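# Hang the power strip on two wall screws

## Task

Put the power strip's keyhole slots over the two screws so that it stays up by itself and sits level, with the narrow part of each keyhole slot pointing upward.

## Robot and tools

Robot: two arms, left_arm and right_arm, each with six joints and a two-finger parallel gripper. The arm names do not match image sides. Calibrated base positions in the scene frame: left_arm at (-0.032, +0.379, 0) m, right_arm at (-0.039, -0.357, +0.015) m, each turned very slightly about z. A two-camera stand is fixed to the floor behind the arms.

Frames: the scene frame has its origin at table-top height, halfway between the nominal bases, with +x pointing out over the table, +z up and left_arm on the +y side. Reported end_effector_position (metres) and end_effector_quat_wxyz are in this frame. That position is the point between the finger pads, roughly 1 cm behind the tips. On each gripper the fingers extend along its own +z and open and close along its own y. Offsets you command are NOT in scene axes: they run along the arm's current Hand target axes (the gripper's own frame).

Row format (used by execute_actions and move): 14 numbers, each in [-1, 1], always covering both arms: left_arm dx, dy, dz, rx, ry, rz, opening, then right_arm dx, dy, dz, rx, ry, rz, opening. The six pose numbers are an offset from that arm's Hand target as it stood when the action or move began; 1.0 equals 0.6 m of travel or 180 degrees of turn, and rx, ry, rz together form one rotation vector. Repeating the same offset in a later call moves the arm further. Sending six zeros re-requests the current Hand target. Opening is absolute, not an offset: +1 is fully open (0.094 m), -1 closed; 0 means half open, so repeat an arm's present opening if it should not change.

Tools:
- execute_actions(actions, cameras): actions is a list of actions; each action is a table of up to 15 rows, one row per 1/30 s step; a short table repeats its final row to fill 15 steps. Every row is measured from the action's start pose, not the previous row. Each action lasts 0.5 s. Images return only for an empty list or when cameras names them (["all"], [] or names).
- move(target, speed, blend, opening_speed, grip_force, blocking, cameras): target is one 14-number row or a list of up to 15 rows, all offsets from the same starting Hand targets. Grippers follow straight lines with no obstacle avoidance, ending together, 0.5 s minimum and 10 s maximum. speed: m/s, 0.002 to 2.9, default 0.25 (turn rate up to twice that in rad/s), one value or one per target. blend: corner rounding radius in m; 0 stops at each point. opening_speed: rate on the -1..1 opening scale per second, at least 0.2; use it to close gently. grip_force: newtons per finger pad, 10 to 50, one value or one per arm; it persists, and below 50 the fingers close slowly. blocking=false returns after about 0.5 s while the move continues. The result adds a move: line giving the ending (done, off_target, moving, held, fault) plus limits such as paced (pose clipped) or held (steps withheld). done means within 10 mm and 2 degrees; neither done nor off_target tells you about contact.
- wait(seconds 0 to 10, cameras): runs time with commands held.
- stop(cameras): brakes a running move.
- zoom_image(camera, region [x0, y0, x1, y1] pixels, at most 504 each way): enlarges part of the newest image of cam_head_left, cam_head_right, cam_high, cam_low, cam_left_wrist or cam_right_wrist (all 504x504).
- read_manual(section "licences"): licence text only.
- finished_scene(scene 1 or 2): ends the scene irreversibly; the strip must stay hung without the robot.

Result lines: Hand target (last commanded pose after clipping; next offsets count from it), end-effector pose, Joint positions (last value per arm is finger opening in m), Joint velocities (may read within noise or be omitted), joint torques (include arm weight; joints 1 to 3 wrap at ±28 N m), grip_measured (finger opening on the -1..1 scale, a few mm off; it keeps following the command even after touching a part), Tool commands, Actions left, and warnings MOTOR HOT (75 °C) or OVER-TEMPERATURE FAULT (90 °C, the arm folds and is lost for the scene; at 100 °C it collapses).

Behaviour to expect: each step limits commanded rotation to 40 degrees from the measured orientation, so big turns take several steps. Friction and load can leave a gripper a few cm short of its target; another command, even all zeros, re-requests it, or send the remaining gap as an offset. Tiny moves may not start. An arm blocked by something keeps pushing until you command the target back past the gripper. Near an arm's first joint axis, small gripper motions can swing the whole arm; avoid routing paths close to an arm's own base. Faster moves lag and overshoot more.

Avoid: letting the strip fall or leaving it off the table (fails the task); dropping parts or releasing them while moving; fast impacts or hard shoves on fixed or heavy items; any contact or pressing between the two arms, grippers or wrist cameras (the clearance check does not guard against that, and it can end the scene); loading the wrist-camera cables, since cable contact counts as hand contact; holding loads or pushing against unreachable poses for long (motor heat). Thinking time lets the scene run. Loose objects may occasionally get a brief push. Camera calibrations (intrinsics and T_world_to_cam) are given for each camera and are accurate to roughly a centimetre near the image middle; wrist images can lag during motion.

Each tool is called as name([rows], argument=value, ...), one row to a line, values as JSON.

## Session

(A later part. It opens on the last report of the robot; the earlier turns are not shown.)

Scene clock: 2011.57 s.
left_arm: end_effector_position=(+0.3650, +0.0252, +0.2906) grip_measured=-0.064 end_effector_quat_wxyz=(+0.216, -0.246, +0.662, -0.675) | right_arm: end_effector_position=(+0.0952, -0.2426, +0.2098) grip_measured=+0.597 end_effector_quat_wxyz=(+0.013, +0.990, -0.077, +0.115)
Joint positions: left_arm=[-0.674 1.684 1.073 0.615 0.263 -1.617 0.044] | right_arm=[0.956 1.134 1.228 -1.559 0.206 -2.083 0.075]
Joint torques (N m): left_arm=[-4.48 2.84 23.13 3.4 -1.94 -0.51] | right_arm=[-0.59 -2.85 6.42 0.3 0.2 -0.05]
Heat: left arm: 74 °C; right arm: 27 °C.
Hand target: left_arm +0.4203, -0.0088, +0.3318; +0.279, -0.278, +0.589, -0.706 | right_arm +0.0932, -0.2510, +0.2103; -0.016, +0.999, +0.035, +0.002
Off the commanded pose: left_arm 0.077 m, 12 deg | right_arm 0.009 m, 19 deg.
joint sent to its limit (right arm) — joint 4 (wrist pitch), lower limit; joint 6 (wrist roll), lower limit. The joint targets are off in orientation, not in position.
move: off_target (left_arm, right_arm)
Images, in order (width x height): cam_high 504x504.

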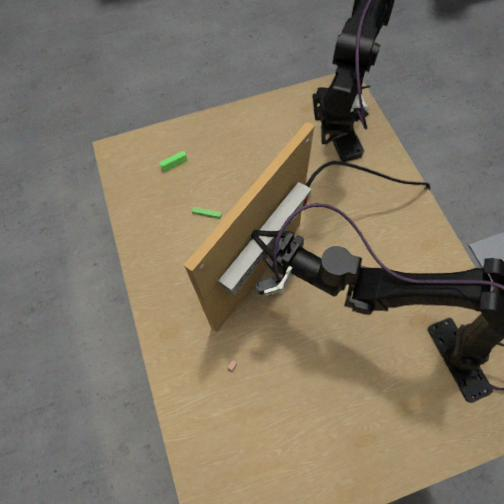

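move(target=[0,0,-0.2,0,0,0,-1,0,0,0,0,0,0,0.6], speed=0.2, cameras=["all"])

zoom_image(camera="cam_high", region=[200, 180, 320, 300])

zoom_image(camera="cam_head_left", region=[210, 200, 330, 320])

Scene clock: 2036.57 s.
left_arm: end_effector_position=(+0.3319, +0.0603, +0.2702) grip_measured=-0.064 end_effector_quat_wxyz=(+0.250, -0.279, +0.642, -0.669) | right_arm: end_effector_position=(+0.0952, -0.2426, +0.2098) grip_measured=+0.597 end_effector_quat_wxyz=(+0.013, +0.990, -0.077, +0.115)
Joint positions: left_arm=[-0.705 1.534 0.811 0.744 0.13 -1.627 0.044] | right_arm=[0.956 1.134 1.228 -1.559 0.206 -2.083 0.075]
Joint torques (N m): left_arm=[0.46 -10.84 7.73 3.18 -0.5 -0.29] | right_arm=[-0.58 -2.85 6.43 0.3 0.2 -0.05]
Heat: left arm: 81 °C; right arm: 27 °C. Fold the left arm in close to its base, or ease its load, before you think long.
Hand target: left_arm +0.3339, +0.0724, +0.3136; +0.279, -0.278, +0.589, -0.705 | right_arm +0.0932, -0.2510, +0.2103; -0.016, +0.999, +0.035, +0.002
Off the commanded pose: left_arm 0.045 m, 8 deg | right_arm 0.009 m, 19 deg.
MOTOR HOT: joint 3 (elbow) of the left arm reports 81 °C; the controller's stop level is 90 °C. To cool a motor, set the load down, stop pushing, or move to a pose that needs little force.
joint sent to its limit (right arm) — joint 4 (wrist pitch), lower limit; joint 6 (wrist roll), lower limit. The joint targets are off in orientation, not in position.
move: off_target (left_arm, right_arm)
camera_calibration:
cam_left_wrist: T_world_to_cam=[[0.0996365, 0.171031, 0.980215, -0.314257], [-0.994102, -0.0252801, 0.105459, 0.317967], [0.0428167, -0.984941, 0.167504, 0.0942858], [0, 0, 0, 1]] pos_world=[0.343366, 0.154652, 0.258714]
cam_right_wrist: T_world_to_cam=[[0.0140259, 0.999869, 0.00806236, 0.231848], [0.600364, -0.0148691, 0.799588, -0.211981], [0.799604, -0.00637458, -0.600494, 0.149241], [0, 0, 0, 1]] pos_world=[0.0046799, -0.234018, 0.257246]

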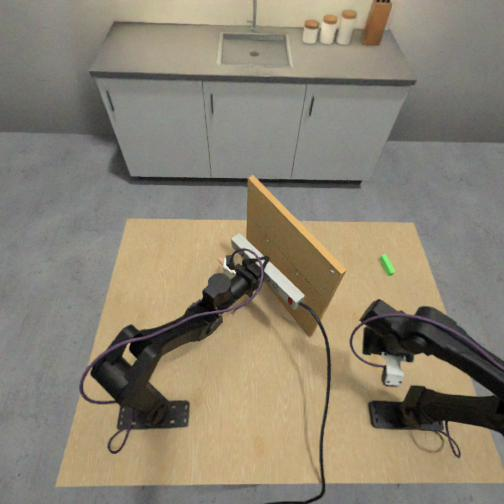

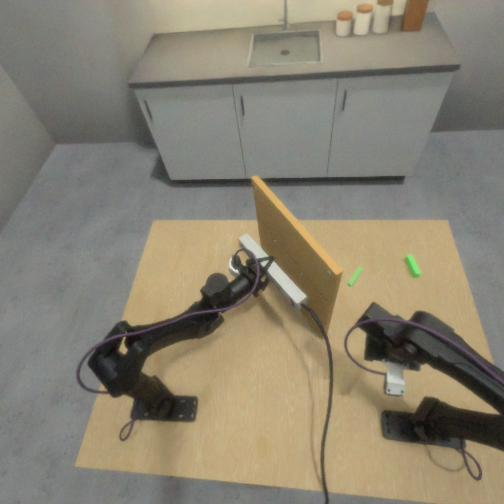

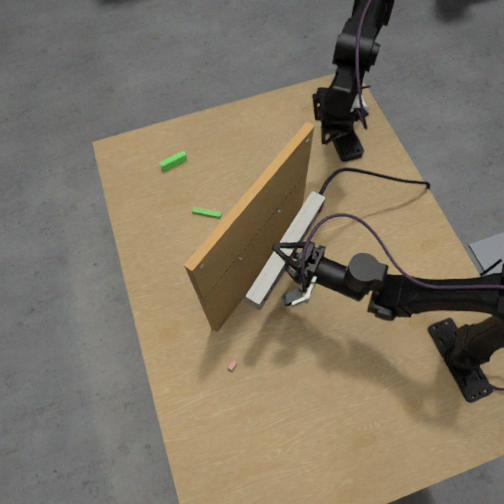

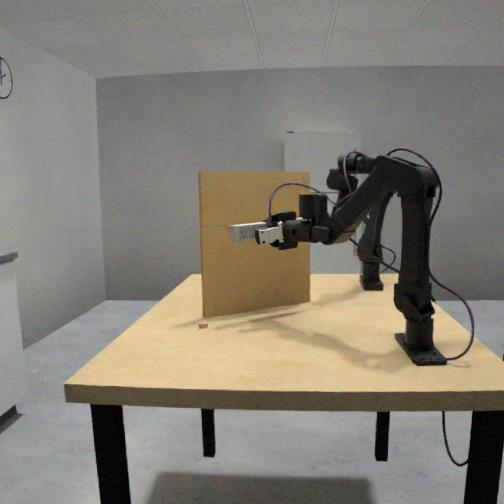

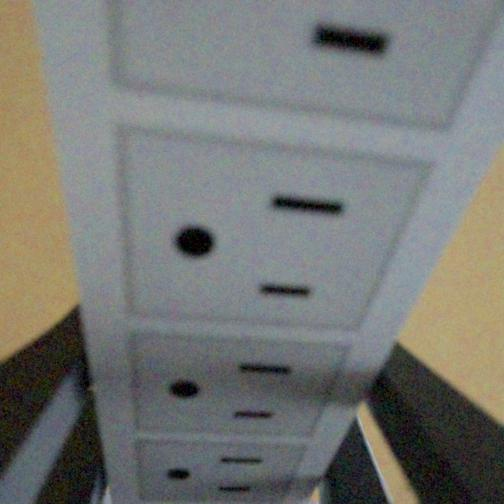

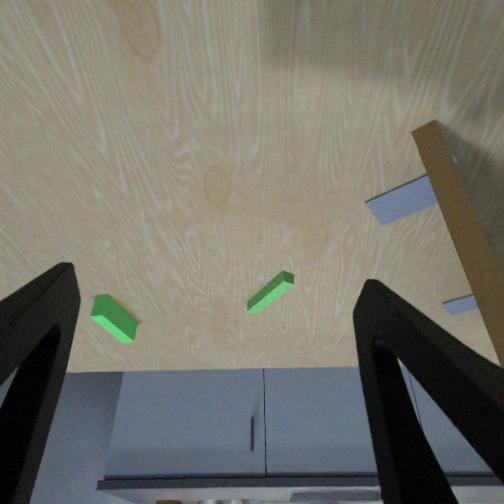

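Scaled by 4.200 from the camera's 504x504 image, which has a finer 720x720 frame.

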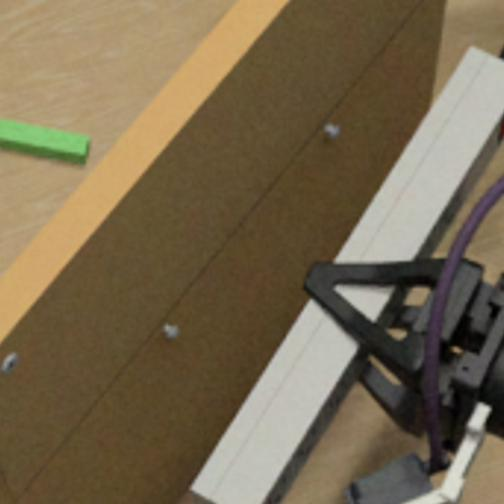

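Scaled by 4.200 from the camera's 504x504 image, which has a finer 720x720 frame.

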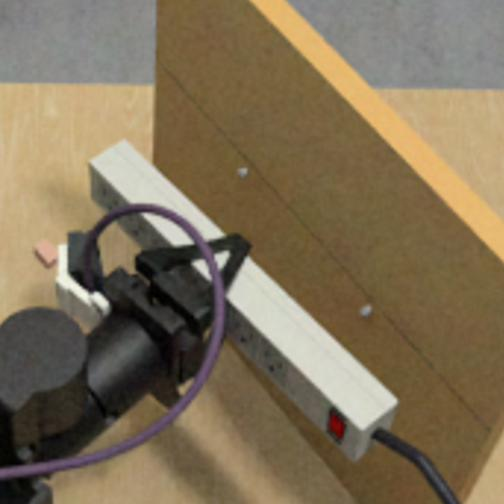

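move(target=[0,-0.03,-0.26,0,0,0,-1,0,0,0,0,0,0,0.6], speed=0.2)

move(target=[0,0.0,0,-0.48,0,0,-1,0,0,0,0,0,0,0.6], speed=0.25, cameras=["cam_high","cam_head_left","cam_low"])

Scene clock: 2058.43 s.
left_arm: end_effector_position=(+0.2219, +0.1743, +0.2842) grip_measured=-0.064 end_effector_quat_wxyz=(+0.268, -0.282, +0.623, -0.679) | right_arm: end_effector_position=(+0.0952, -0.2426, +0.2098) grip_measured=+0.597 end_effector_quat_wxyz=(+0.013, +0.990, -0.077, +0.115)
Joint positions: left_arm=[-0.608 0.75 0.388 0.429 0.193 -1.633 0.044] | right_arm=[0.956 1.134 1.228 -1.559 0.206 -2.083 0.075]
Joint torques (N m): left_arm=[1.14 -3.4 8.35 2.89 -0.07 -0.35] | right_arm=[-0.58 -2.85 6.45 0.3 0.2 -0.05]
Heat: left arm: 65 °C; right arm: 27 °C.
Hand target: left_arm +0.2202, +0.1805, +0.3079; +0.279, -0.278, +0.589, -0.706 | right_arm +0.0932, -0.2510, +0.2103; -0.016, +0.999, +0.035, +0.002
Off the commanded pose: left_arm 0.025 m, 5 deg | right_arm 0.009 m, 19 deg.
MOTOR HOT: cleared for the motors of the left arm.
joint sent to its limit (right arm) — joint 4 (wrist pitch), lower limit; joint 6 (wrist roll), lower limit. The joint targets are off in orientation, not in position.
move: off_target (left_arm, right_arm)

Scene clock: 2061.93 s.
left_arm: end_effector_position=(+0.2154, +0.1868, +0.2975) grip_measured=-0.064 end_effector_quat_wxyz=(+0.057, -0.384, +0.905, -0.176) | right_arm: end_effector_position=(+0.0952, -0.2426, +0.2098) grip_measured=+0.597 end_effector_quat_wxyz=(+0.013, +0.990, -0.077, +0.115)
Joint positions: left_arm=[-0.646 1.573 1.964 -1.6 0.088 -1.431 0.044] | right_arm=[0.956 1.134 1.228 -1.559 0.206 -2.083 0.075]
Joint torques (N m): left_arm=[-0.35 -5.6 8.87 1.26 0.13 -0.31] | right_arm=[-0.58 -2.85 6.43 0.3 0.2 -0.05]
Heat: left arm: 64 °C; right arm: 27 °C.
Hand target: left_arm +0.2202, +0.1806, +0.3080; +0.013, -0.394, +0.912, -0.111 | right_arm +0.0932, -0.2510, +0.2103; -0.016, +0.999, +0.035, +0.002
Off the commanded pose: left_arm 0.013 m, 9 deg | right_arm 0.009 m, 19 deg.
joint read past its limit (left arm) — joint 4 (wrist pitch), lower limit.
joint sent to its limit (left arm) — joint 4 (wrist pitch), lower limit. The joint targets are off in orientation, not in position.
joint sent to its limit (right arm) — joint 4 (wrist pitch), lower limit; joint 6 (wrist roll), lower limit. The joint targets are off in orientation, not in position.
move: off_target (left_arm, right_arm)
Images, in order (width x height): cam_head_left 504x504, cam_high 504x504, cam_low 504x504.

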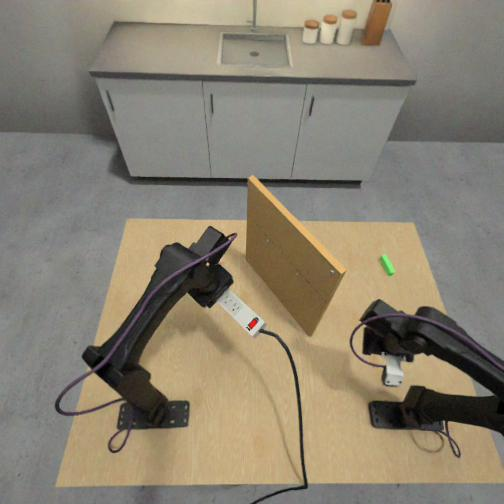

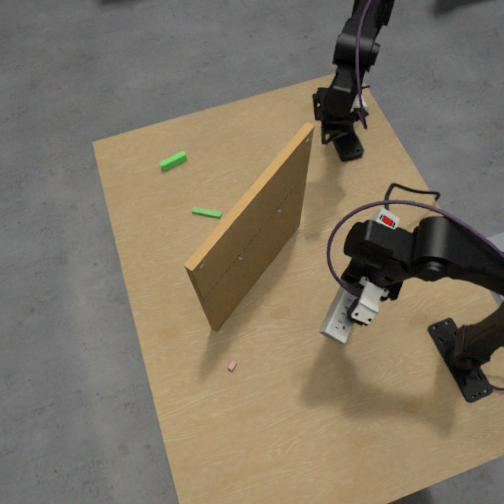

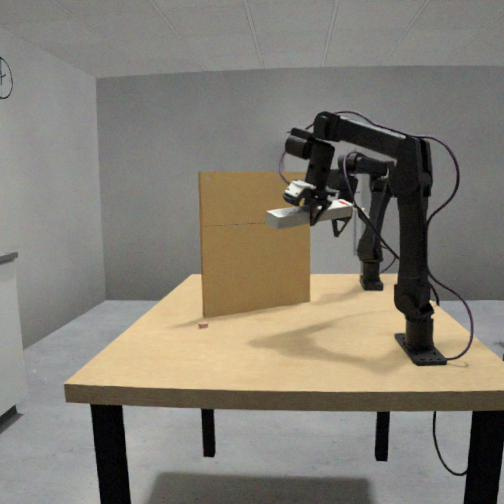

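move(target=[0,0.08,0.40,-0.07,0,0,-1,0,0,0,0,0,0,0.6], speed=0.15, cameras=["cam_head_left","cam_low"])

Scene clock: 2074.83 s.
left_arm: end_effector_position=(+0.2123, +0.1677, +0.0664) grip_measured=-0.064 end_effector_quat_wxyz=(-0.032, -0.390, +0.920, -0.013) | right_arm: end_effector_position=(+0.0952, -0.2426, +0.2098) grip_measured=+0.597 end_effector_quat_wxyz=(+0.013, +0.990, -0.077, +0.115)
Joint positions: left_arm=[-0.71 1.797 1.32 -1.1 0.069 -1.479 0.044] | right_arm=[0.956 1.134 1.228 -1.559 0.206 -2.083 0.075]
Joint torques (N m): left_arm=[-0.57 -7.73 6.3 0.32 -0.03 -0.2] | right_arm=[-0.58 -2.85 6.43 0.3 0.2 -0.05]
Heat: left arm: 61 °C; right arm: 27 °C.
Hand target: left_arm +0.2124, +0.1664, +0.0636; -0.031, -0.393, +0.919, -0.010 | right_arm +0.0932, -0.2510, +0.2103; -0.016, +0.999, +0.035, +0.002
Off the commanded pose: left_arm 0.003 m, 1 deg | right_arm 0.009 m, 19 deg.
joint sent to its limit (right arm) — joint 4 (wrist pitch), lower limit; joint 6 (wrist roll), lower limit. The joint targets are off in orientation, not in position.
move: off_target (right_arm)
Images, in order (width x height): cam_head_left 504x504, cam_low 504x504.

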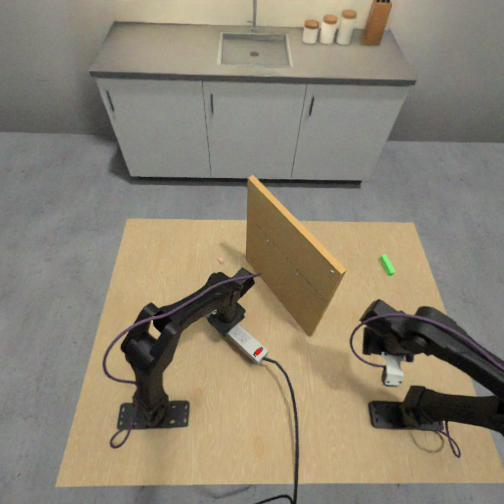

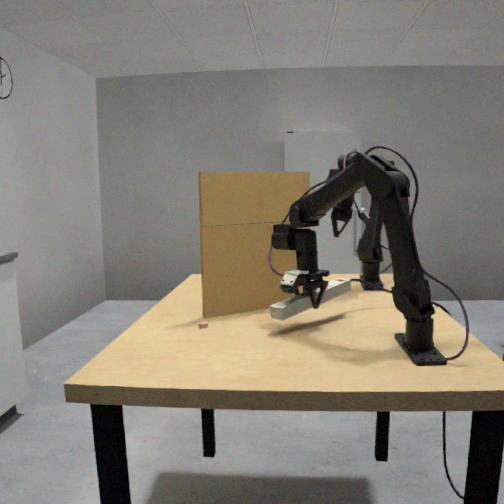

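move(target=[0,0,0.092,0,0,0,-1,0,0,0,0,0,0,0.6], speed=0.04, cameras=["cam_low"])

zoom_image(camera="cam_low", region=[240, 230, 400, 350])

Scene clock: 2082.53 s.
left_arm: end_effector_position=(+0.2147, +0.1652, +0.0192) grip_measured=-0.064 end_effector_quat_wxyz=(-0.020, -0.395, +0.918, -0.018) | right_arm: end_effector_position=(+0.0952, -0.2426, +0.2098) grip_measured=+0.597 end_effector_quat_wxyz=(+0.013, +0.990, -0.077, +0.115)
Joint positions: left_arm=[-0.72 1.849 1.189 -0.897 0.052 -1.501 0.044] | right_arm=[0.956 1.134 1.228 -1.559 0.206 -2.083 0.075]
Joint torques (N m): left_arm=[-0.8 -6.43 4.72 0.45 0.16 -0.06] | right_arm=[-0.58 -2.85 6.43 0.3 0.2 -0.05]
Heat: left arm: 60 °C; right arm: 27 °C.
Hand target: left_arm +0.2097, +0.1641, +0.0085; -0.030, -0.392, +0.919, -0.010 | right_arm +0.0932, -0.2510, +0.2103; -0.016, +0.999, +0.035, +0.002
Off the commanded pose: left_arm 0.012 m, 2 deg | right_arm 0.009 m, 19 deg.
joint sent to its limit (right arm) — joint 4 (wrist pitch), lower limit; joint 6 (wrist roll), lower limit. The joint targets are off in orientation, not in position.
move: off_target (left_arm, right_arm)
Images, in order (width x height): cam_low 504x504.

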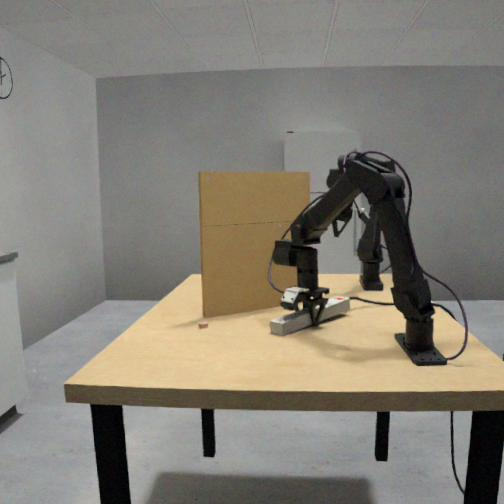

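Scaled by 3.150 from the camera's 504x504 image, which has a finer 720x720 frame.

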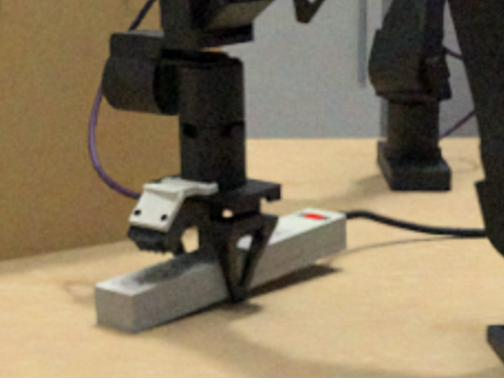

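move(target=[0,0,0,0,0,0,0.25,0,0,0,0,0,0,0.6], opening_speed=0.3, cameras=["cam_low","cam_head_left"])

zoom_image(camera="cam_low", region=[240, 230, 400, 350])

zoom_image(camera="cam_head_left", region=[190, 260, 290, 380])

Scene clock: 2094.67 s.
left_arm: end_effector_position=(+0.2161, +0.1630, +0.0193) grip_measured=+0.248 end_effector_quat_wxyz=(-0.020, -0.395, +0.918, -0.023) | right_arm: end_effector_position=(+0.0952, -0.2426, +0.2098) grip_measured=+0.597 end_effector_quat_wxyz=(+0.013, +0.990, -0.077, +0.115)
Joint positions: left_arm=[-0.72 1.849 1.189 -0.887 0.057 -1.501 0.059] | right_arm=[0.956 1.134 1.228 -1.559 0.206 -2.083 0.075]
Joint torques (N m): left_arm=[-0.68 -6.34 4.96 0.39 0.12 0.03] | right_arm=[-0.58 -2.85 6.45 0.3 0.2 -0.05]
Heat: left arm: 58 °C; right arm: 27 °C.
Hand target: left_arm +0.2098, +0.1641, +0.0085; -0.030, -0.392, +0.919, -0.010 | right_arm +0.0932, -0.2510, +0.2103; -0.016, +0.999, +0.035, +0.002
Off the commanded pose: left_arm 0.012 m, 2 deg | right_arm 0.009 m, 19 deg.
joint sent to its limit (right arm) — joint 4 (wrist pitch), lower limit; joint 6 (wrist roll), lower limit. The joint targets are off in orientation, not in position.
move: off_target (left_arm, right_arm)
Images, in order (width x height): cam_head_left 504x504, cam_low 504x504.

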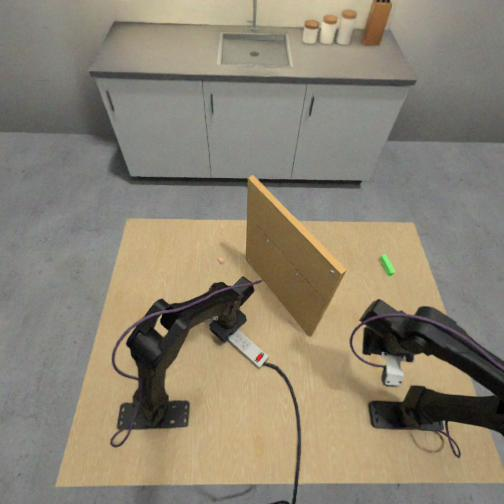

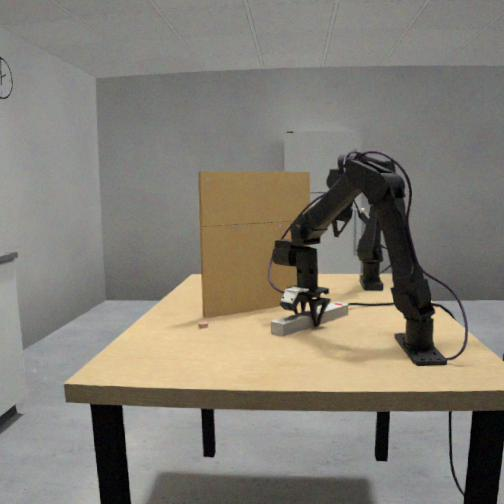

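Scaled by 3.150 from the camera's 504x504 image, which has a finer 720x720 frame.

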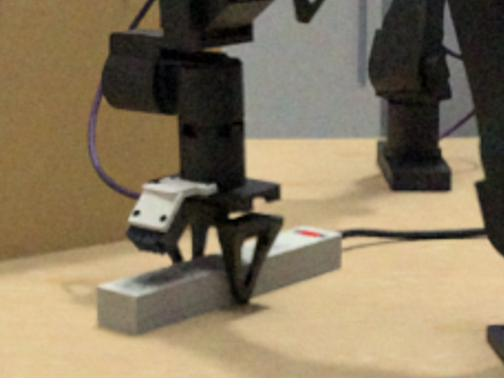

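Scaled by 4.200 from the camera's 504x504 image, which has a finer 720x720 frame.

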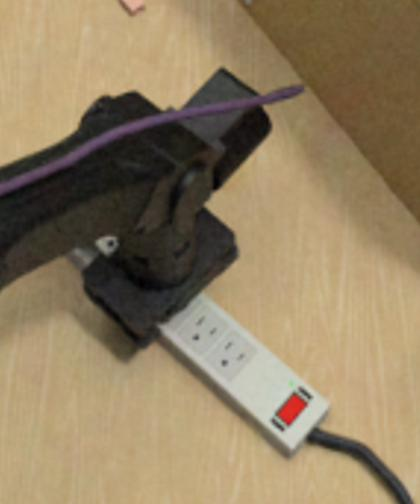

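move([
  [0,0,-0.037,0,-0.019,0,0.25,0,0,0,0,0,0,0.6],
  [0,0,-0.037,0,-0.019,0,-1,0,0,0,0,0,0,0.6],
], speed=0.06, opening_speed=0.4, cameras=["cam_low"])

zoom_image(camera="cam_low", region=[240, 230, 400, 350])

Scene clock: 2113.50 s.
left_arm: end_effector_position=(+0.2081, +0.1665, +0.0230) grip_measured=-0.055 end_effector_quat_wxyz=(-0.012, -0.394, +0.919, +0.004) | right_arm: end_effector_position=(+0.0952, -0.2426, +0.2098) grip_measured=+0.597 end_effector_quat_wxyz=(+0.013, +0.990, -0.077, +0.115)
Joint positions: left_arm=[-0.75 1.849 1.206 -0.944 0.018 -1.528 0.044] | right_arm=[0.956 1.134 1.228 -1.559 0.206 -2.083 0.075]
Joint torques (N m): left_arm=[-0.54 -9.76 7.53 0.09 -0.15 -0.04] | right_arm=[-0.58 -2.85 6.45 0.3 0.2 -0.05]
Heat: left arm: 57 °C; right arm: 27 °C.
Hand target: left_arm +0.2108, +0.1650, +0.0307; -0.003, -0.393, +0.920, +0.002 | right_arm +0.0932, -0.2510, +0.2103; -0.016, +0.999, +0.035, +0.002
Off the commanded pose: left_arm 0.008 m, 1 deg | right_arm 0.009 m, 19 deg.
joint sent to its limit (right arm) — joint 4 (wrist pitch), lower limit; joint 6 (wrist roll), lower limit. The joint targets are off in orientation, not in position.
move: off_target (right_arm)
Images, in order (width x height): cam_low 504x504.

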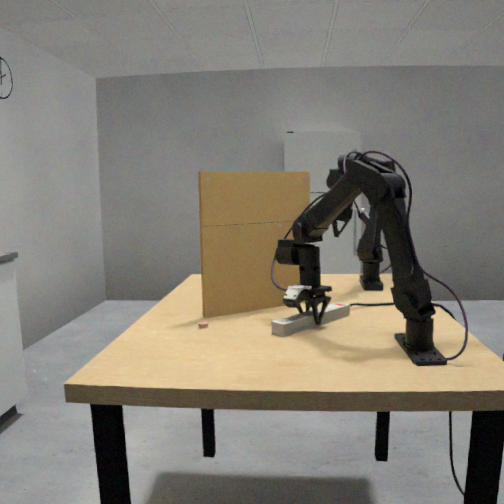

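Scaled by 3.150 from the camera's 504x504 image, which has a finer 720x720 frame.

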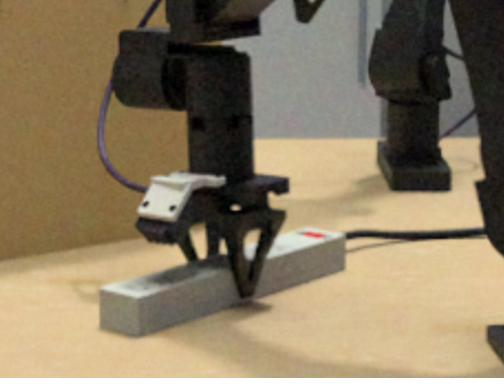

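move([
  [0,0,0,0,0,0,0.2,0,0,0,0,0,0,0.6],
  [0,0,-0.015,0,0,0,0.2,0,0,0,0,0,0,0.6],
  [0,0,-0.015,0,0,0,-1,0,0,0,0,0,0,0.6],
], speed=0.06, opening_speed=0.5)

move(target=[0,0,-0.42,0,0,0,-1,0,0,0,0,0,0,0.6], speed=0.15, cameras=["cam_low"])

zoom_image(camera="cam_low", region=[240, 130, 400, 250])

Scene clock: 2127.10 s.
left_arm: end_effector_position=(+0.2070, +0.1677, +0.0284) grip_measured=-0.055 end_effector_quat_wxyz=(-0.015, -0.395, +0.919, +0.011) | right_arm: end_effector_position=(+0.0952, -0.2426, +0.2098) grip_measured=+0.597 end_effector_quat_wxyz=(+0.013, +0.990, -0.077, +0.115)
Joint positions: left_arm=[-0.75 1.849 1.229 -0.982 0.017 -1.529 0.044] | right_arm=[0.956 1.134 1.228 -1.559 0.206 -2.083 0.075]
Joint torques (N m): left_arm=[-0.51 -10.67 7.51 0.05 -0.15 -0.04] | right_arm=[-0.58 -2.86 6.45 0.3 0.2 -0.05]
Heat: left arm: 56 °C; right arm: 27 °C.
Hand target: left_arm +0.2108, +0.1650, +0.0397; -0.003, -0.393, +0.920, +0.002 | right_arm +0.0932, -0.2510, +0.2103; -0.016, +0.999, +0.035, +0.002
Off the commanded pose: left_arm 0.012 m, 2 deg | right_arm 0.009 m, 19 deg.
joint sent to its limit (right arm) — joint 4 (wrist pitch), lower limit; joint 6 (wrist roll), lower limit. The joint targets are off in orientation, not in position.
move: off_target (left_arm, right_arm); target 3's new opening was sent with left_arm's hand 0.012 m and 2 deg from that target

Scene clock: 2129.20 s.
left_arm: end_effector_position=(+0.2063, +0.1666, +0.2720) grip_measured=-0.063 end_effector_quat_wxyz=(+0.052, -0.379, +0.916, -0.123) | right_arm: end_effector_position=(+0.0952, -0.2426, +0.2098) grip_measured=+0.597 end_effector_quat_wxyz=(+0.013, +0.990, -0.077, +0.115)
Joint positions: left_arm=[-0.756 1.638 1.947 -1.612 0.014 -1.51 0.044] | right_arm=[0.956 1.134 1.228 -1.559 0.206 -2.083 0.075]
Joint torques (N m): left_arm=[0.53 -9.52 8.83 1.16 -0.03 -0.25] | right_arm=[-0.59 -2.85 6.43 0.3 0.2 -0.05]
Heat: left arm: 56 °C; right arm: 27 °C.
Hand target: left_arm +0.2127, +0.1649, +0.2917; -0.003, -0.393, +0.920, +0.002 | right_arm +0.0932, -0.2510, +0.2103; -0.016, +0.999, +0.035, +0.002
Off the commanded pose: left_arm 0.021 m, 16 deg | right_arm 0.009 m, 19 deg.
joint read past its limit (left arm) — joint 4 (wrist pitch), lower limit.
joint sent to its limit (left arm) — joint 4 (wrist pitch), lower limit. The joint targets are off in orientation, not in position.
joint sent to its limit (right arm) — joint 4 (wrist pitch), lower limit; joint 6 (wrist roll), lower limit. The joint targets are off in orientation, not in position.
move: off_target (left_arm, right_arm)
Images, in order (width x height): cam_low 504x504.

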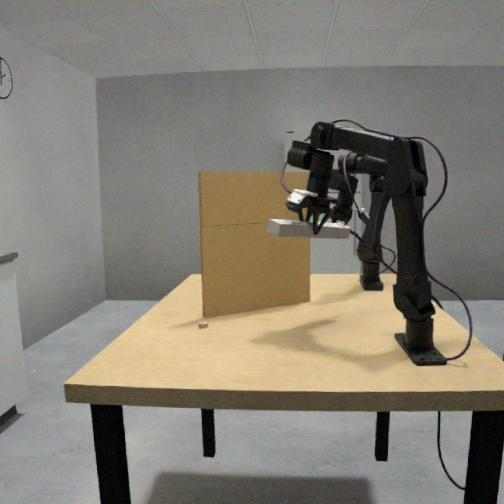

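Scaled by 3.150 from the camera's 504x504 image, which has a finer 720x720 frame.

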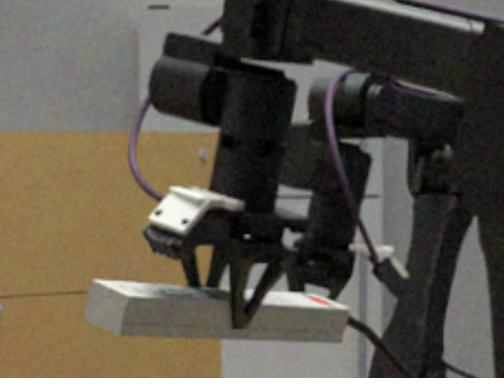

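move(target=[0,0,0,0.498,0.046,0.046,-1,0,0,0,0,0,0,0.6], speed=0.25)

move(target=[0,0,0.16,0,0,0,-1,0,0,0,0,0,0,0.6], speed=0.2, cameras=["cam_high","cam_low"])

Scene clock: 2148.10 s.
left_arm: end_effector_position=(+0.2072, +0.1635, +0.2692) grip_measured=-0.063 end_effector_quat_wxyz=(+0.196, -0.221, +0.705, -0.645) | right_arm: end_effector_position=(+0.0952, -0.2426, +0.2098) grip_measured=+0.597 end_effector_quat_wxyz=(+0.013, +0.990, -0.077, +0.115)
Joint positions: left_arm=[-0.491 0.774 0.494 0.173 0.511 -1.528 0.044] | right_arm=[0.956 1.134 1.228 -1.559 0.206 -2.083 0.075]
Joint torques (N m): left_arm=[0.47 -1.35 7.98 3.15 -0.15 -0.5] | right_arm=[-0.58 -2.85 6.43 0.3 0.2 -0.05]
Heat: left arm: 56 °C; right arm: 27 °C.
Hand target: left_arm +0.2127, +0.1648, +0.2916; +0.214, -0.219, +0.675, -0.672 | right_arm +0.0932, -0.2510, +0.2103; -0.016, +0.999, +0.035, +0.002
Off the commanded pose: left_arm 0.023 m, 5 deg | right_arm 0.009 m, 19 deg.
joint sent to its limit (right arm) — joint 4 (wrist pitch), lower limit; joint 6 (wrist roll), lower limit. The joint targets are off in orientation, not in position.
move: off_target (left_arm, right_arm)

Scene clock: 2149.63 s.
left_arm: end_effector_position=(+0.2505, +0.0898, +0.2449) grip_measured=-0.063 end_effector_quat_wxyz=(+0.173, -0.222, +0.723, -0.631) | right_arm: end_effector_position=(+0.0952, -0.2426, +0.2098) grip_measured=+0.597 end_effector_quat_wxyz=(+0.013, +0.990, -0.077, +0.115)
Joint positions: left_arm=[-0.674 1.201 0.625 0.423 0.36 -1.547 0.044] | right_arm=[0.956 1.134 1.228 -1.559 0.206 -2.083 0.075]
Joint torques (N m): left_arm=[0.17 -4.07 12.29 3.36 -0.52 -0.35] | right_arm=[-0.58 -2.85 6.45 0.3 0.2 -0.05]
Heat: left arm: 56 °C; right arm: 27 °C.
Hand target: left_arm +0.2687, +0.0869, +0.2912; +0.214, -0.219, +0.675, -0.672 | right_arm +0.0932, -0.2510, +0.2103; -0.016, +0.999, +0.035, +0.002
Off the commanded pose: left_arm 0.050 m, 9 deg | right_arm 0.009 m, 19 deg.
joint sent to its limit (right arm) — joint 4 (wrist pitch), lower limit; joint 6 (wrist roll), lower limit. The joint targets are off in orientation, not in position.
move: off_target (left_arm, right_arm)
Images, in order (width x height): cam_high 504x504, cam_low 504x504.

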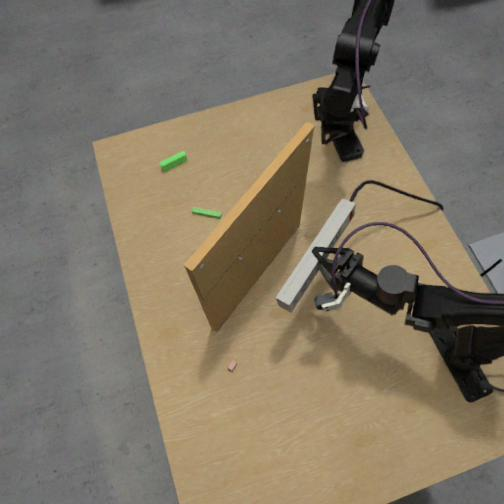

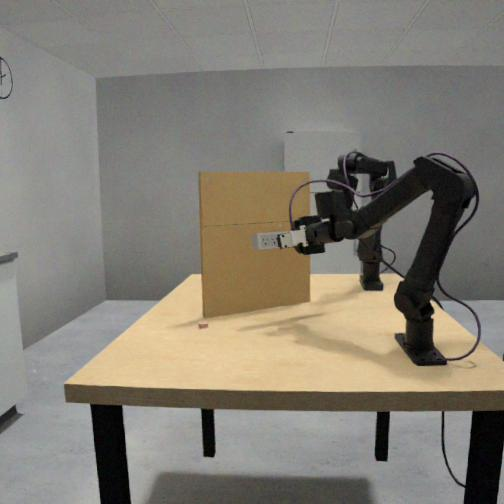

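move(target=[-0.075,-0.06,0.12,0.035,0,0,-1,0,0,0,0,0,0,0.6], speed=0.2, cameras=["cam_high"])

zoom_image(camera="cam_high", region=[200, 180, 320, 300])

Scene clock: 2164.57 s.
left_arm: end_effector_position=(+0.3303, +0.0514, +0.2849) grip_measured=-0.063 end_effector_quat_wxyz=(+0.192, -0.206, +0.684, -0.673) | right_arm: end_effector_position=(+0.0952, -0.2426, +0.2098) grip_measured=+0.597 end_effector_quat_wxyz=(+0.013, +0.990, -0.077, +0.115)
Joint positions: left_arm=[-0.621 1.542 0.928 0.59 0.411 -1.575 0.044] | right_arm=[0.956 1.134 1.228 -1.559 0.206 -2.083 0.075]
Joint torques (N m): left_arm=[1.32 -6.64 12.08 3.26 -0.44 -0.48] | right_arm=[-0.58 -2.85 6.43 0.3 0.2 -0.05]
Heat: left arm: 59 °C; right arm: 27 °C.
Hand target: left_arm +0.3475, +0.0546, +0.3266; +0.226, -0.207, +0.637, -0.708 | right_arm +0.0932, -0.2510, +0.2103; -0.016, +0.999, +0.035, +0.002
Off the commanded pose: left_arm 0.045 m, 8 deg | right_arm 0.009 m, 19 deg.
joint sent to its limit (right arm) — joint 4 (wrist pitch), lower limit; joint 6 (wrist roll), lower limit. The joint targets are off in orientation, not in position.
move: off_target (left_arm, right_arm)
Images, in order (width x height): cam_high 504x504.

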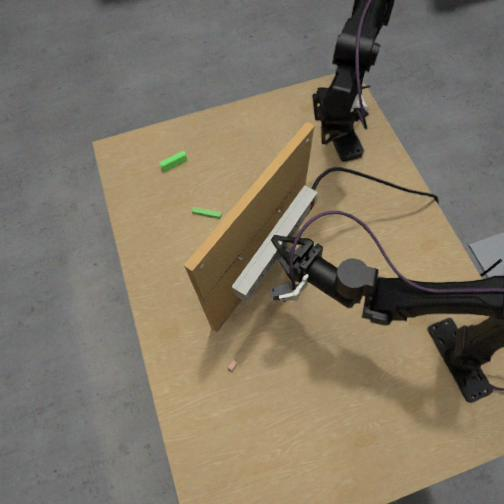

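Scaled by 4.200 from the camera's 504x504 image, which has a finer 720x720 frame.

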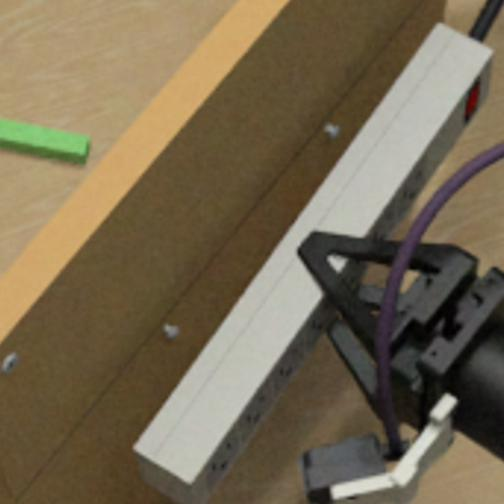

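move(target=[0,-0.005,0.08,0.0,0.018,0,-1,0,0,0,0,0,0,0.6], speed=0.12, cameras=["cam_high"])

zoom_image(camera="cam_high", region=[200, 180, 320, 300])

Scene clock: 2172.43 s.
left_arm: end_effector_position=(+0.3473, +0.0311, +0.2943) grip_measured=-0.063 end_effector_quat_wxyz=(+0.164, -0.183, +0.695, -0.676) | right_arm: end_effector_position=(+0.0952, -0.2426, +0.2098) grip_measured=+0.597 end_effector_quat_wxyz=(+0.013, +0.990, -0.077, +0.115)
Joint positions: left_arm=[-0.607 1.644 1.085 0.522 0.501 -1.573 0.044] | right_arm=[0.956 1.134 1.228 -1.559 0.206 -2.083 0.075]
Joint torques (N m): left_arm=[-2.25 -3.23 15.47 3.5 -0.95 -0.62] | right_arm=[-0.58 -2.86 6.43 0.3 0.2 -0.05]
Heat: left arm: 59 °C; right arm: 27 °C.
Hand target: left_arm +0.3751, +0.0160, +0.3346; +0.208, -0.187, +0.643, -0.713 | right_arm +0.0932, -0.2510, +0.2103; -0.016, +0.999, +0.035, +0.002
Off the commanded pose: left_arm 0.051 m, 9 deg | right_arm 0.009 m, 19 deg.
joint sent to its limit (right arm) — joint 4 (wrist pitch), lower limit; joint 6 (wrist roll), lower limit. The joint targets are off in orientation, not in position.
move: off_target (left_arm, right_arm)
Images, in order (width x height): cam_high 504x504.

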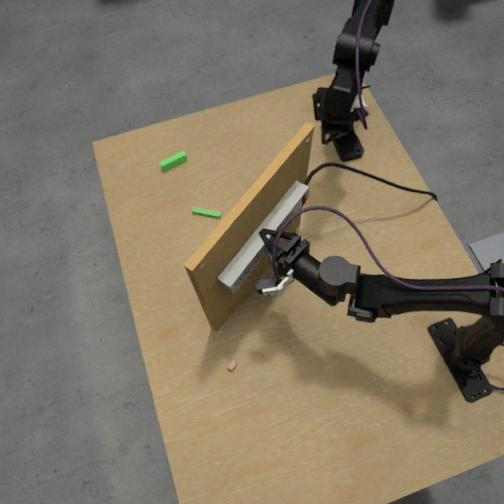

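Scaled by 4.200 from the camera's 504x504 image, which has a finer 720x720 frame.

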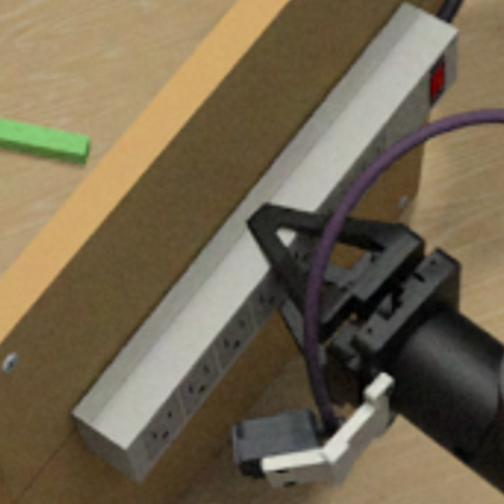

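move(target=[0,0.06,0.0,0.0,0,0,-1,0,0,0,0,0,0,0.6], speed=0.06, cameras=["cam_high"])

zoom_image(camera="cam_high", region=[200, 180, 320, 300])

Scene clock: 2185.33 s.
left_arm: end_effector_position=(+0.3472, +0.0311, +0.2922) grip_measured=-0.063 end_effector_quat_wxyz=(+0.151, -0.151, +0.681, -0.700) | right_arm: end_effector_position=(+0.0952, -0.2426, +0.2098) grip_measured=+0.597 end_effector_quat_wxyz=(+0.013, +0.990, -0.077, +0.115)
Joint positions: left_arm=[-0.58 1.689 1.061 0.659 0.592 -1.593 0.044] | right_arm=[0.956 1.134 1.228 -1.559 0.206 -2.083 0.075]
Joint torques (N m): left_arm=[-4.79 -1.81 11.69 3.27 -1.94 -0.25] | right_arm=[-0.58 -2.86 6.45 0.3 0.2 -0.05]
Heat: left arm: 62 °C; right arm: 27 °C.
Hand target: left_arm +0.3772, +0.0129, +0.2985; +0.208, -0.187, +0.643, -0.713 | right_arm +0.0932, -0.2510, +0.2103; -0.016, +0.999, +0.035, +0.002
Off the commanded pose: left_arm 0.036 m, 9 deg | right_arm 0.009 m, 19 deg.
joint sent to its limit (right arm) — joint 4 (wrist pitch), lower limit; joint 6 (wrist roll), lower limit. The joint targets are off in orientation, not in position.
move: off_target (left_arm, right_arm)
Images, in order (width x height): cam_high 504x504.

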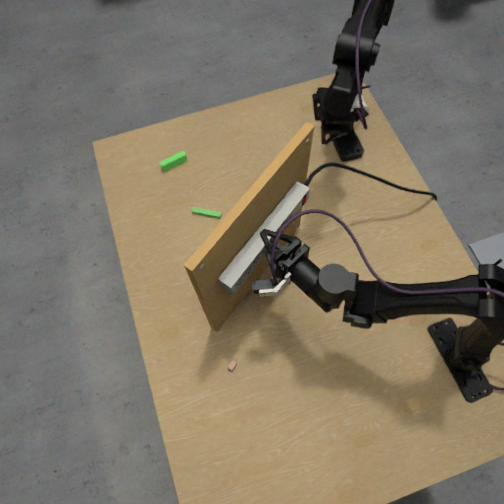

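Scaled by 4.200 from the camera's 504x504 image, which has a finer 720x720 frame.

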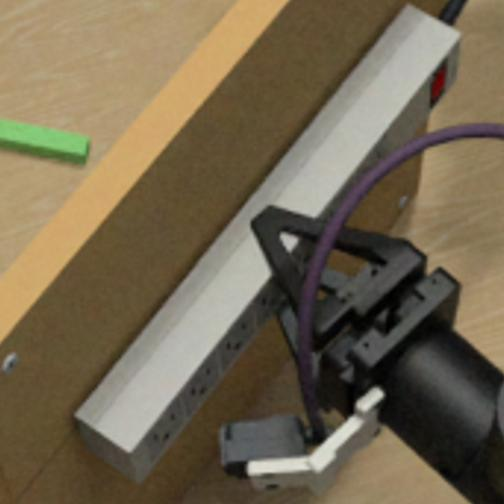

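move([
  [0.02,0.04,-0.015,0.03,0,0,-1,0,0,0,0,0,0,0.6],
  [-0.02,0.05,-0.015,0.03,0,0,-1,0,0,0,0,0,0,0.6],
  [0,0.06,-0.015,0.03,0,0,-1,0,0,0,0,0,0,0.6],
], speed=0.08, blend=0.002, cameras=["cam_high"])

zoom_image(camera="cam_high", region=[200, 180, 320, 300])

Scene clock: 2195.57 s.
left_arm: end_effector_position=(+0.3449, +0.0344, +0.2836) grip_measured=-0.063 end_effector_quat_wxyz=(-0.195, +0.105, -0.599, +0.770) | right_arm: end_effector_position=(+0.0952, -0.2426, +0.2098) grip_measured=+0.597 end_effector_quat_wxyz=(+0.013, +0.990, -0.077, +0.115)
Joint positions: left_arm=[-0.581 1.852 0.937 1.231 0.576 -1.672 0.044] | right_arm=[0.956 1.134 1.228 -1.559 0.206 -2.083 0.075]
Joint torques (N m): left_arm=[-4.71 -5 9.88 0.99 -1.86 0.24] | right_arm=[-0.58 -2.85 6.45 0.3 0.2 -0.05]
Heat: left arm: 59 °C; right arm: 27 °C.
Hand target: left_arm +0.3744, +0.0173, +0.2619; -0.216, +0.177, -0.608, +0.743 | right_arm +0.0932, -0.2510, +0.2103; -0.016, +0.999, +0.035, +0.002
Off the commanded pose: left_arm 0.040 m, 9 deg | right_arm 0.009 m, 19 deg.
joint sent to its limit (right arm) — joint 4 (wrist pitch), lower limit; joint 6 (wrist roll), lower limit. The joint targets are off in orientation, not in position.
move: off_target (left_arm, right_arm)
Images, in order (width x height): cam_high 504x504.

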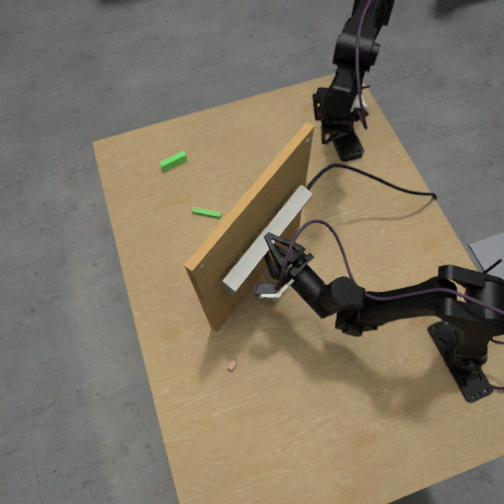

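Scaled by 4.200 from the camera's 504x504 image, which has a finer 720x720 frame.

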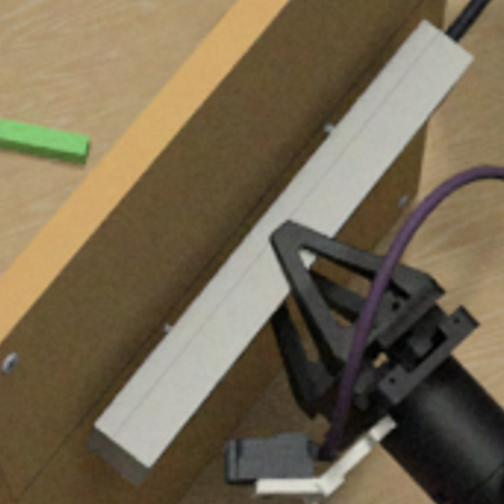

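move([
  [0,-0.04,-0.12,-0.03,0,0,-1,0,0,0,0,0,0,0.6],
  [0,-0.12,-0.1,-0.03,0,0,-1,0,0,0,0,0,0,0.6],
  [0,-0.118,0.03,-0.03,0,0,-1,0,0,0,0,0,0,0.6],
], speed=0.15, cameras=["cam_high"])

zoom_image(camera="cam_high", region=[200, 180, 320, 300])

Scene clock: 2211.27 s.
left_arm: end_effector_position=(+0.3451, +0.0236, +0.3036) grip_measured=-0.063 end_effector_quat_wxyz=(+0.158, -0.165, +0.681, -0.696) | right_arm: end_effector_position=(+0.0952, -0.2426, +0.2098) grip_measured=+0.597 end_effector_quat_wxyz=(+0.013, +0.990, -0.077, +0.115)
Joint positions: left_arm=[-0.614 1.667 1.095 0.593 0.528 -1.594 0.044] | right_arm=[0.956 1.134 1.228 -1.559 0.206 -2.083 0.075]
Joint torques (N m): left_arm=[-1.66 -4.64 15.83 2.74 -1.32 -0.32] | right_arm=[-0.58 -2.85 6.43 0.3 0.2 -0.05]
Heat: left arm: 57 °C; right arm: 27 °C.
Hand target: left_arm +0.3765, +0.0143, +0.3348; +0.208, -0.187, +0.643, -0.713 | right_arm +0.0932, -0.2510, +0.2103; -0.016, +0.999, +0.035, +0.002
Off the commanded pose: left_arm 0.045 m, 8 deg | right_arm 0.009 m, 19 deg.
joint sent to its limit (right arm) — joint 4 (wrist pitch), lower limit; joint 6 (wrist roll), lower limit. The joint targets are off in orientation, not in position.
move: off_target (left_arm, right_arm)
Images, in order (width x height): cam_high 504x504.

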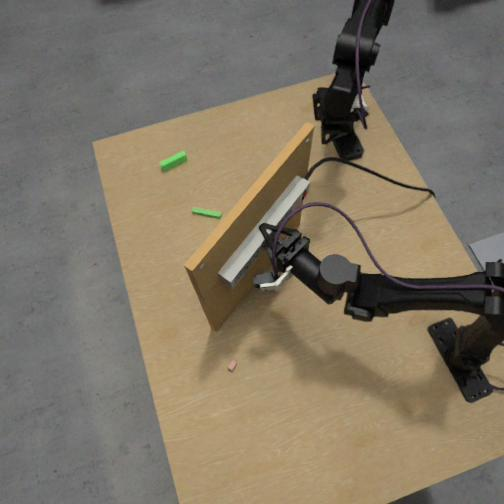

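Scaled by 4.200 from the camera's 504x504 image, which has a finer 720x720 frame.

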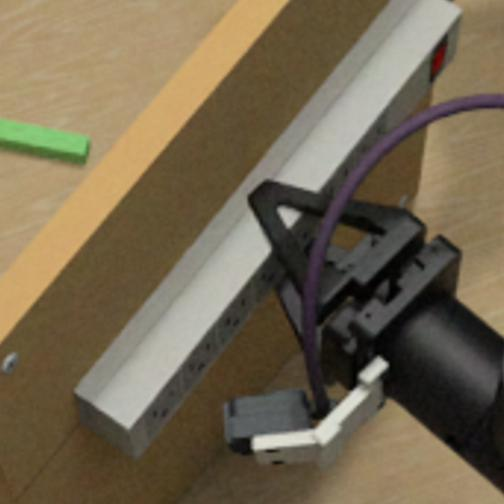

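move(target=[0,0.05,0.02,0,0,0,-1,0,0,0,0,0,0,0.6], speed=0.06, cameras=["cam_high"])

zoom_image(camera="cam_high", region=[200, 180, 320, 300])

Scene clock: 2229.00 s.
left_arm: end_effector_position=(+0.3461, +0.0219, +0.3022) grip_measured=-0.063 end_effector_quat_wxyz=(+0.147, -0.137, +0.673, -0.712) | right_arm: end_effector_position=(+0.0952, -0.2426, +0.2098) grip_measured=+0.597 end_effector_quat_wxyz=(+0.013, +0.990, -0.077, +0.115)
Joint positions: left_arm=[-0.593 1.711 1.095 0.685 0.604 -1.606 0.044] | right_arm=[0.956 1.134 1.228 -1.559 0.206 -2.083 0.075]
Joint torques (N m): left_arm=[-4.81 -1.68 13.79 2.72 -2.17 -0.13] | right_arm=[-0.58 -2.85 6.45 0.3 0.2 -0.05]
Heat: left arm: 58 °C; right arm: 27 °C.
Hand target: left_arm +0.3845, +0.0015, +0.3061; +0.208, -0.187, +0.643, -0.713 | right_arm +0.0932, -0.2510, +0.2103; -0.016, +0.999, +0.035, +0.002
Off the commanded pose: left_arm 0.044 m, 10 deg | right_arm 0.009 m, 19 deg.
joint sent to its limit (right arm) — joint 4 (wrist pitch), lower limit; joint 6 (wrist roll), lower limit. The joint targets are off in orientation, not in position.
move: off_target (left_arm, right_arm)
Images, in order (width x height): cam_high 504x504.

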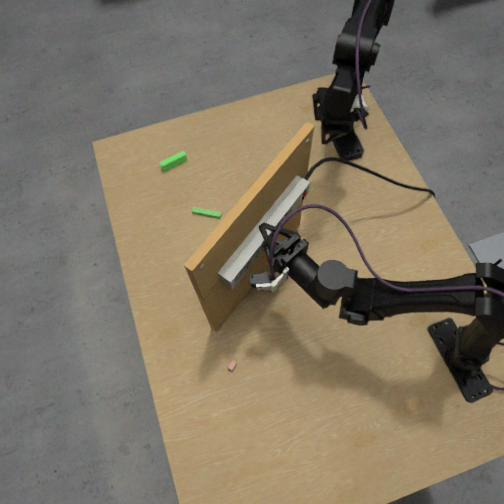

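Scaled by 4.200 from the camera's 504x504 image, which has a finer 720x720 frame.

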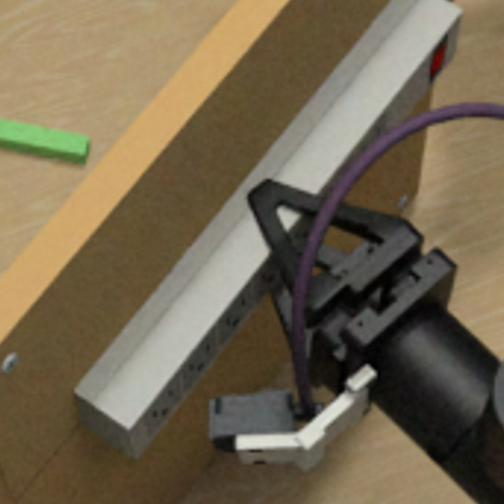

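move(target=[0,0.05,0.01,0,0,0,-1,0,0,0,0,0,0,0.6], speed=0.06, cameras=["cam_high"])

zoom_image(camera="cam_high", region=[200, 180, 320, 300])

Scene clock: 2235.43 s.
left_arm: end_effector_position=(+0.3466, +0.0208, +0.3004) grip_measured=-0.063 end_effector_quat_wxyz=(-0.146, +0.105, -0.648, +0.740) | right_arm: end_effector_position=(+0.0952, -0.2426, +0.2098) grip_measured=+0.597 end_effector_quat_wxyz=(+0.013, +0.990, -0.077, +0.115)
Joint positions: left_arm=[-0.577 1.779 1.072 0.883 0.662 -1.645 0.044] | right_arm=[0.956 1.134 1.228 -1.559 0.206 -2.083 0.075]
Joint torques (N m): left_arm=[-6.52 -1.74 11.51 1.68 -2.72 0.46] | right_arm=[-0.58 -2.85 6.43 0.3 0.2 -0.05]
Heat: left arm: 58 °C; right arm: 27 °C.
Hand target: left_arm +0.3893, -0.0062, +0.2770; -0.208, +0.187, -0.643, +0.713 | right_arm +0.0932, -0.2510, +0.2103; -0.016, +0.999, +0.035, +0.002
Off the commanded pose: left_arm 0.056 m, 12 deg | right_arm 0.009 m, 19 deg.
joint sent to its limit (right arm) — joint 4 (wrist pitch), lower limit; joint 6 (wrist roll), lower limit. The joint targets are off in orientation, not in position.
move: off_target (left_arm, right_arm)
Images, in order (width x height): cam_high 504x504.

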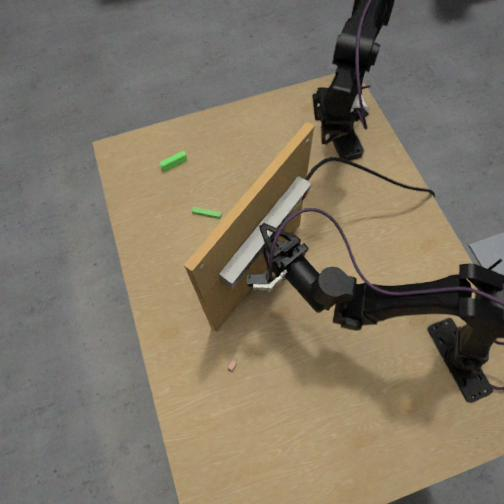

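Scaled by 4.200 from the camera's 504x504 image, which has a finer 720x720 frame.

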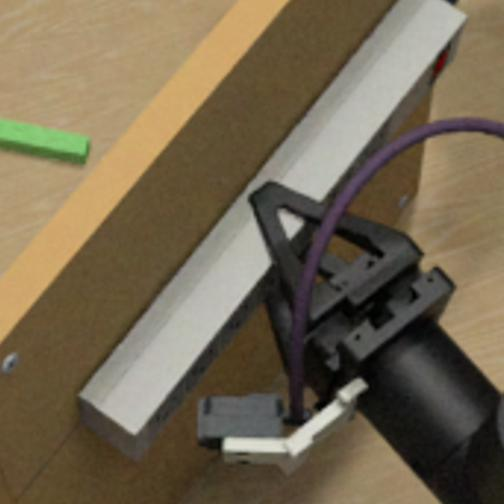

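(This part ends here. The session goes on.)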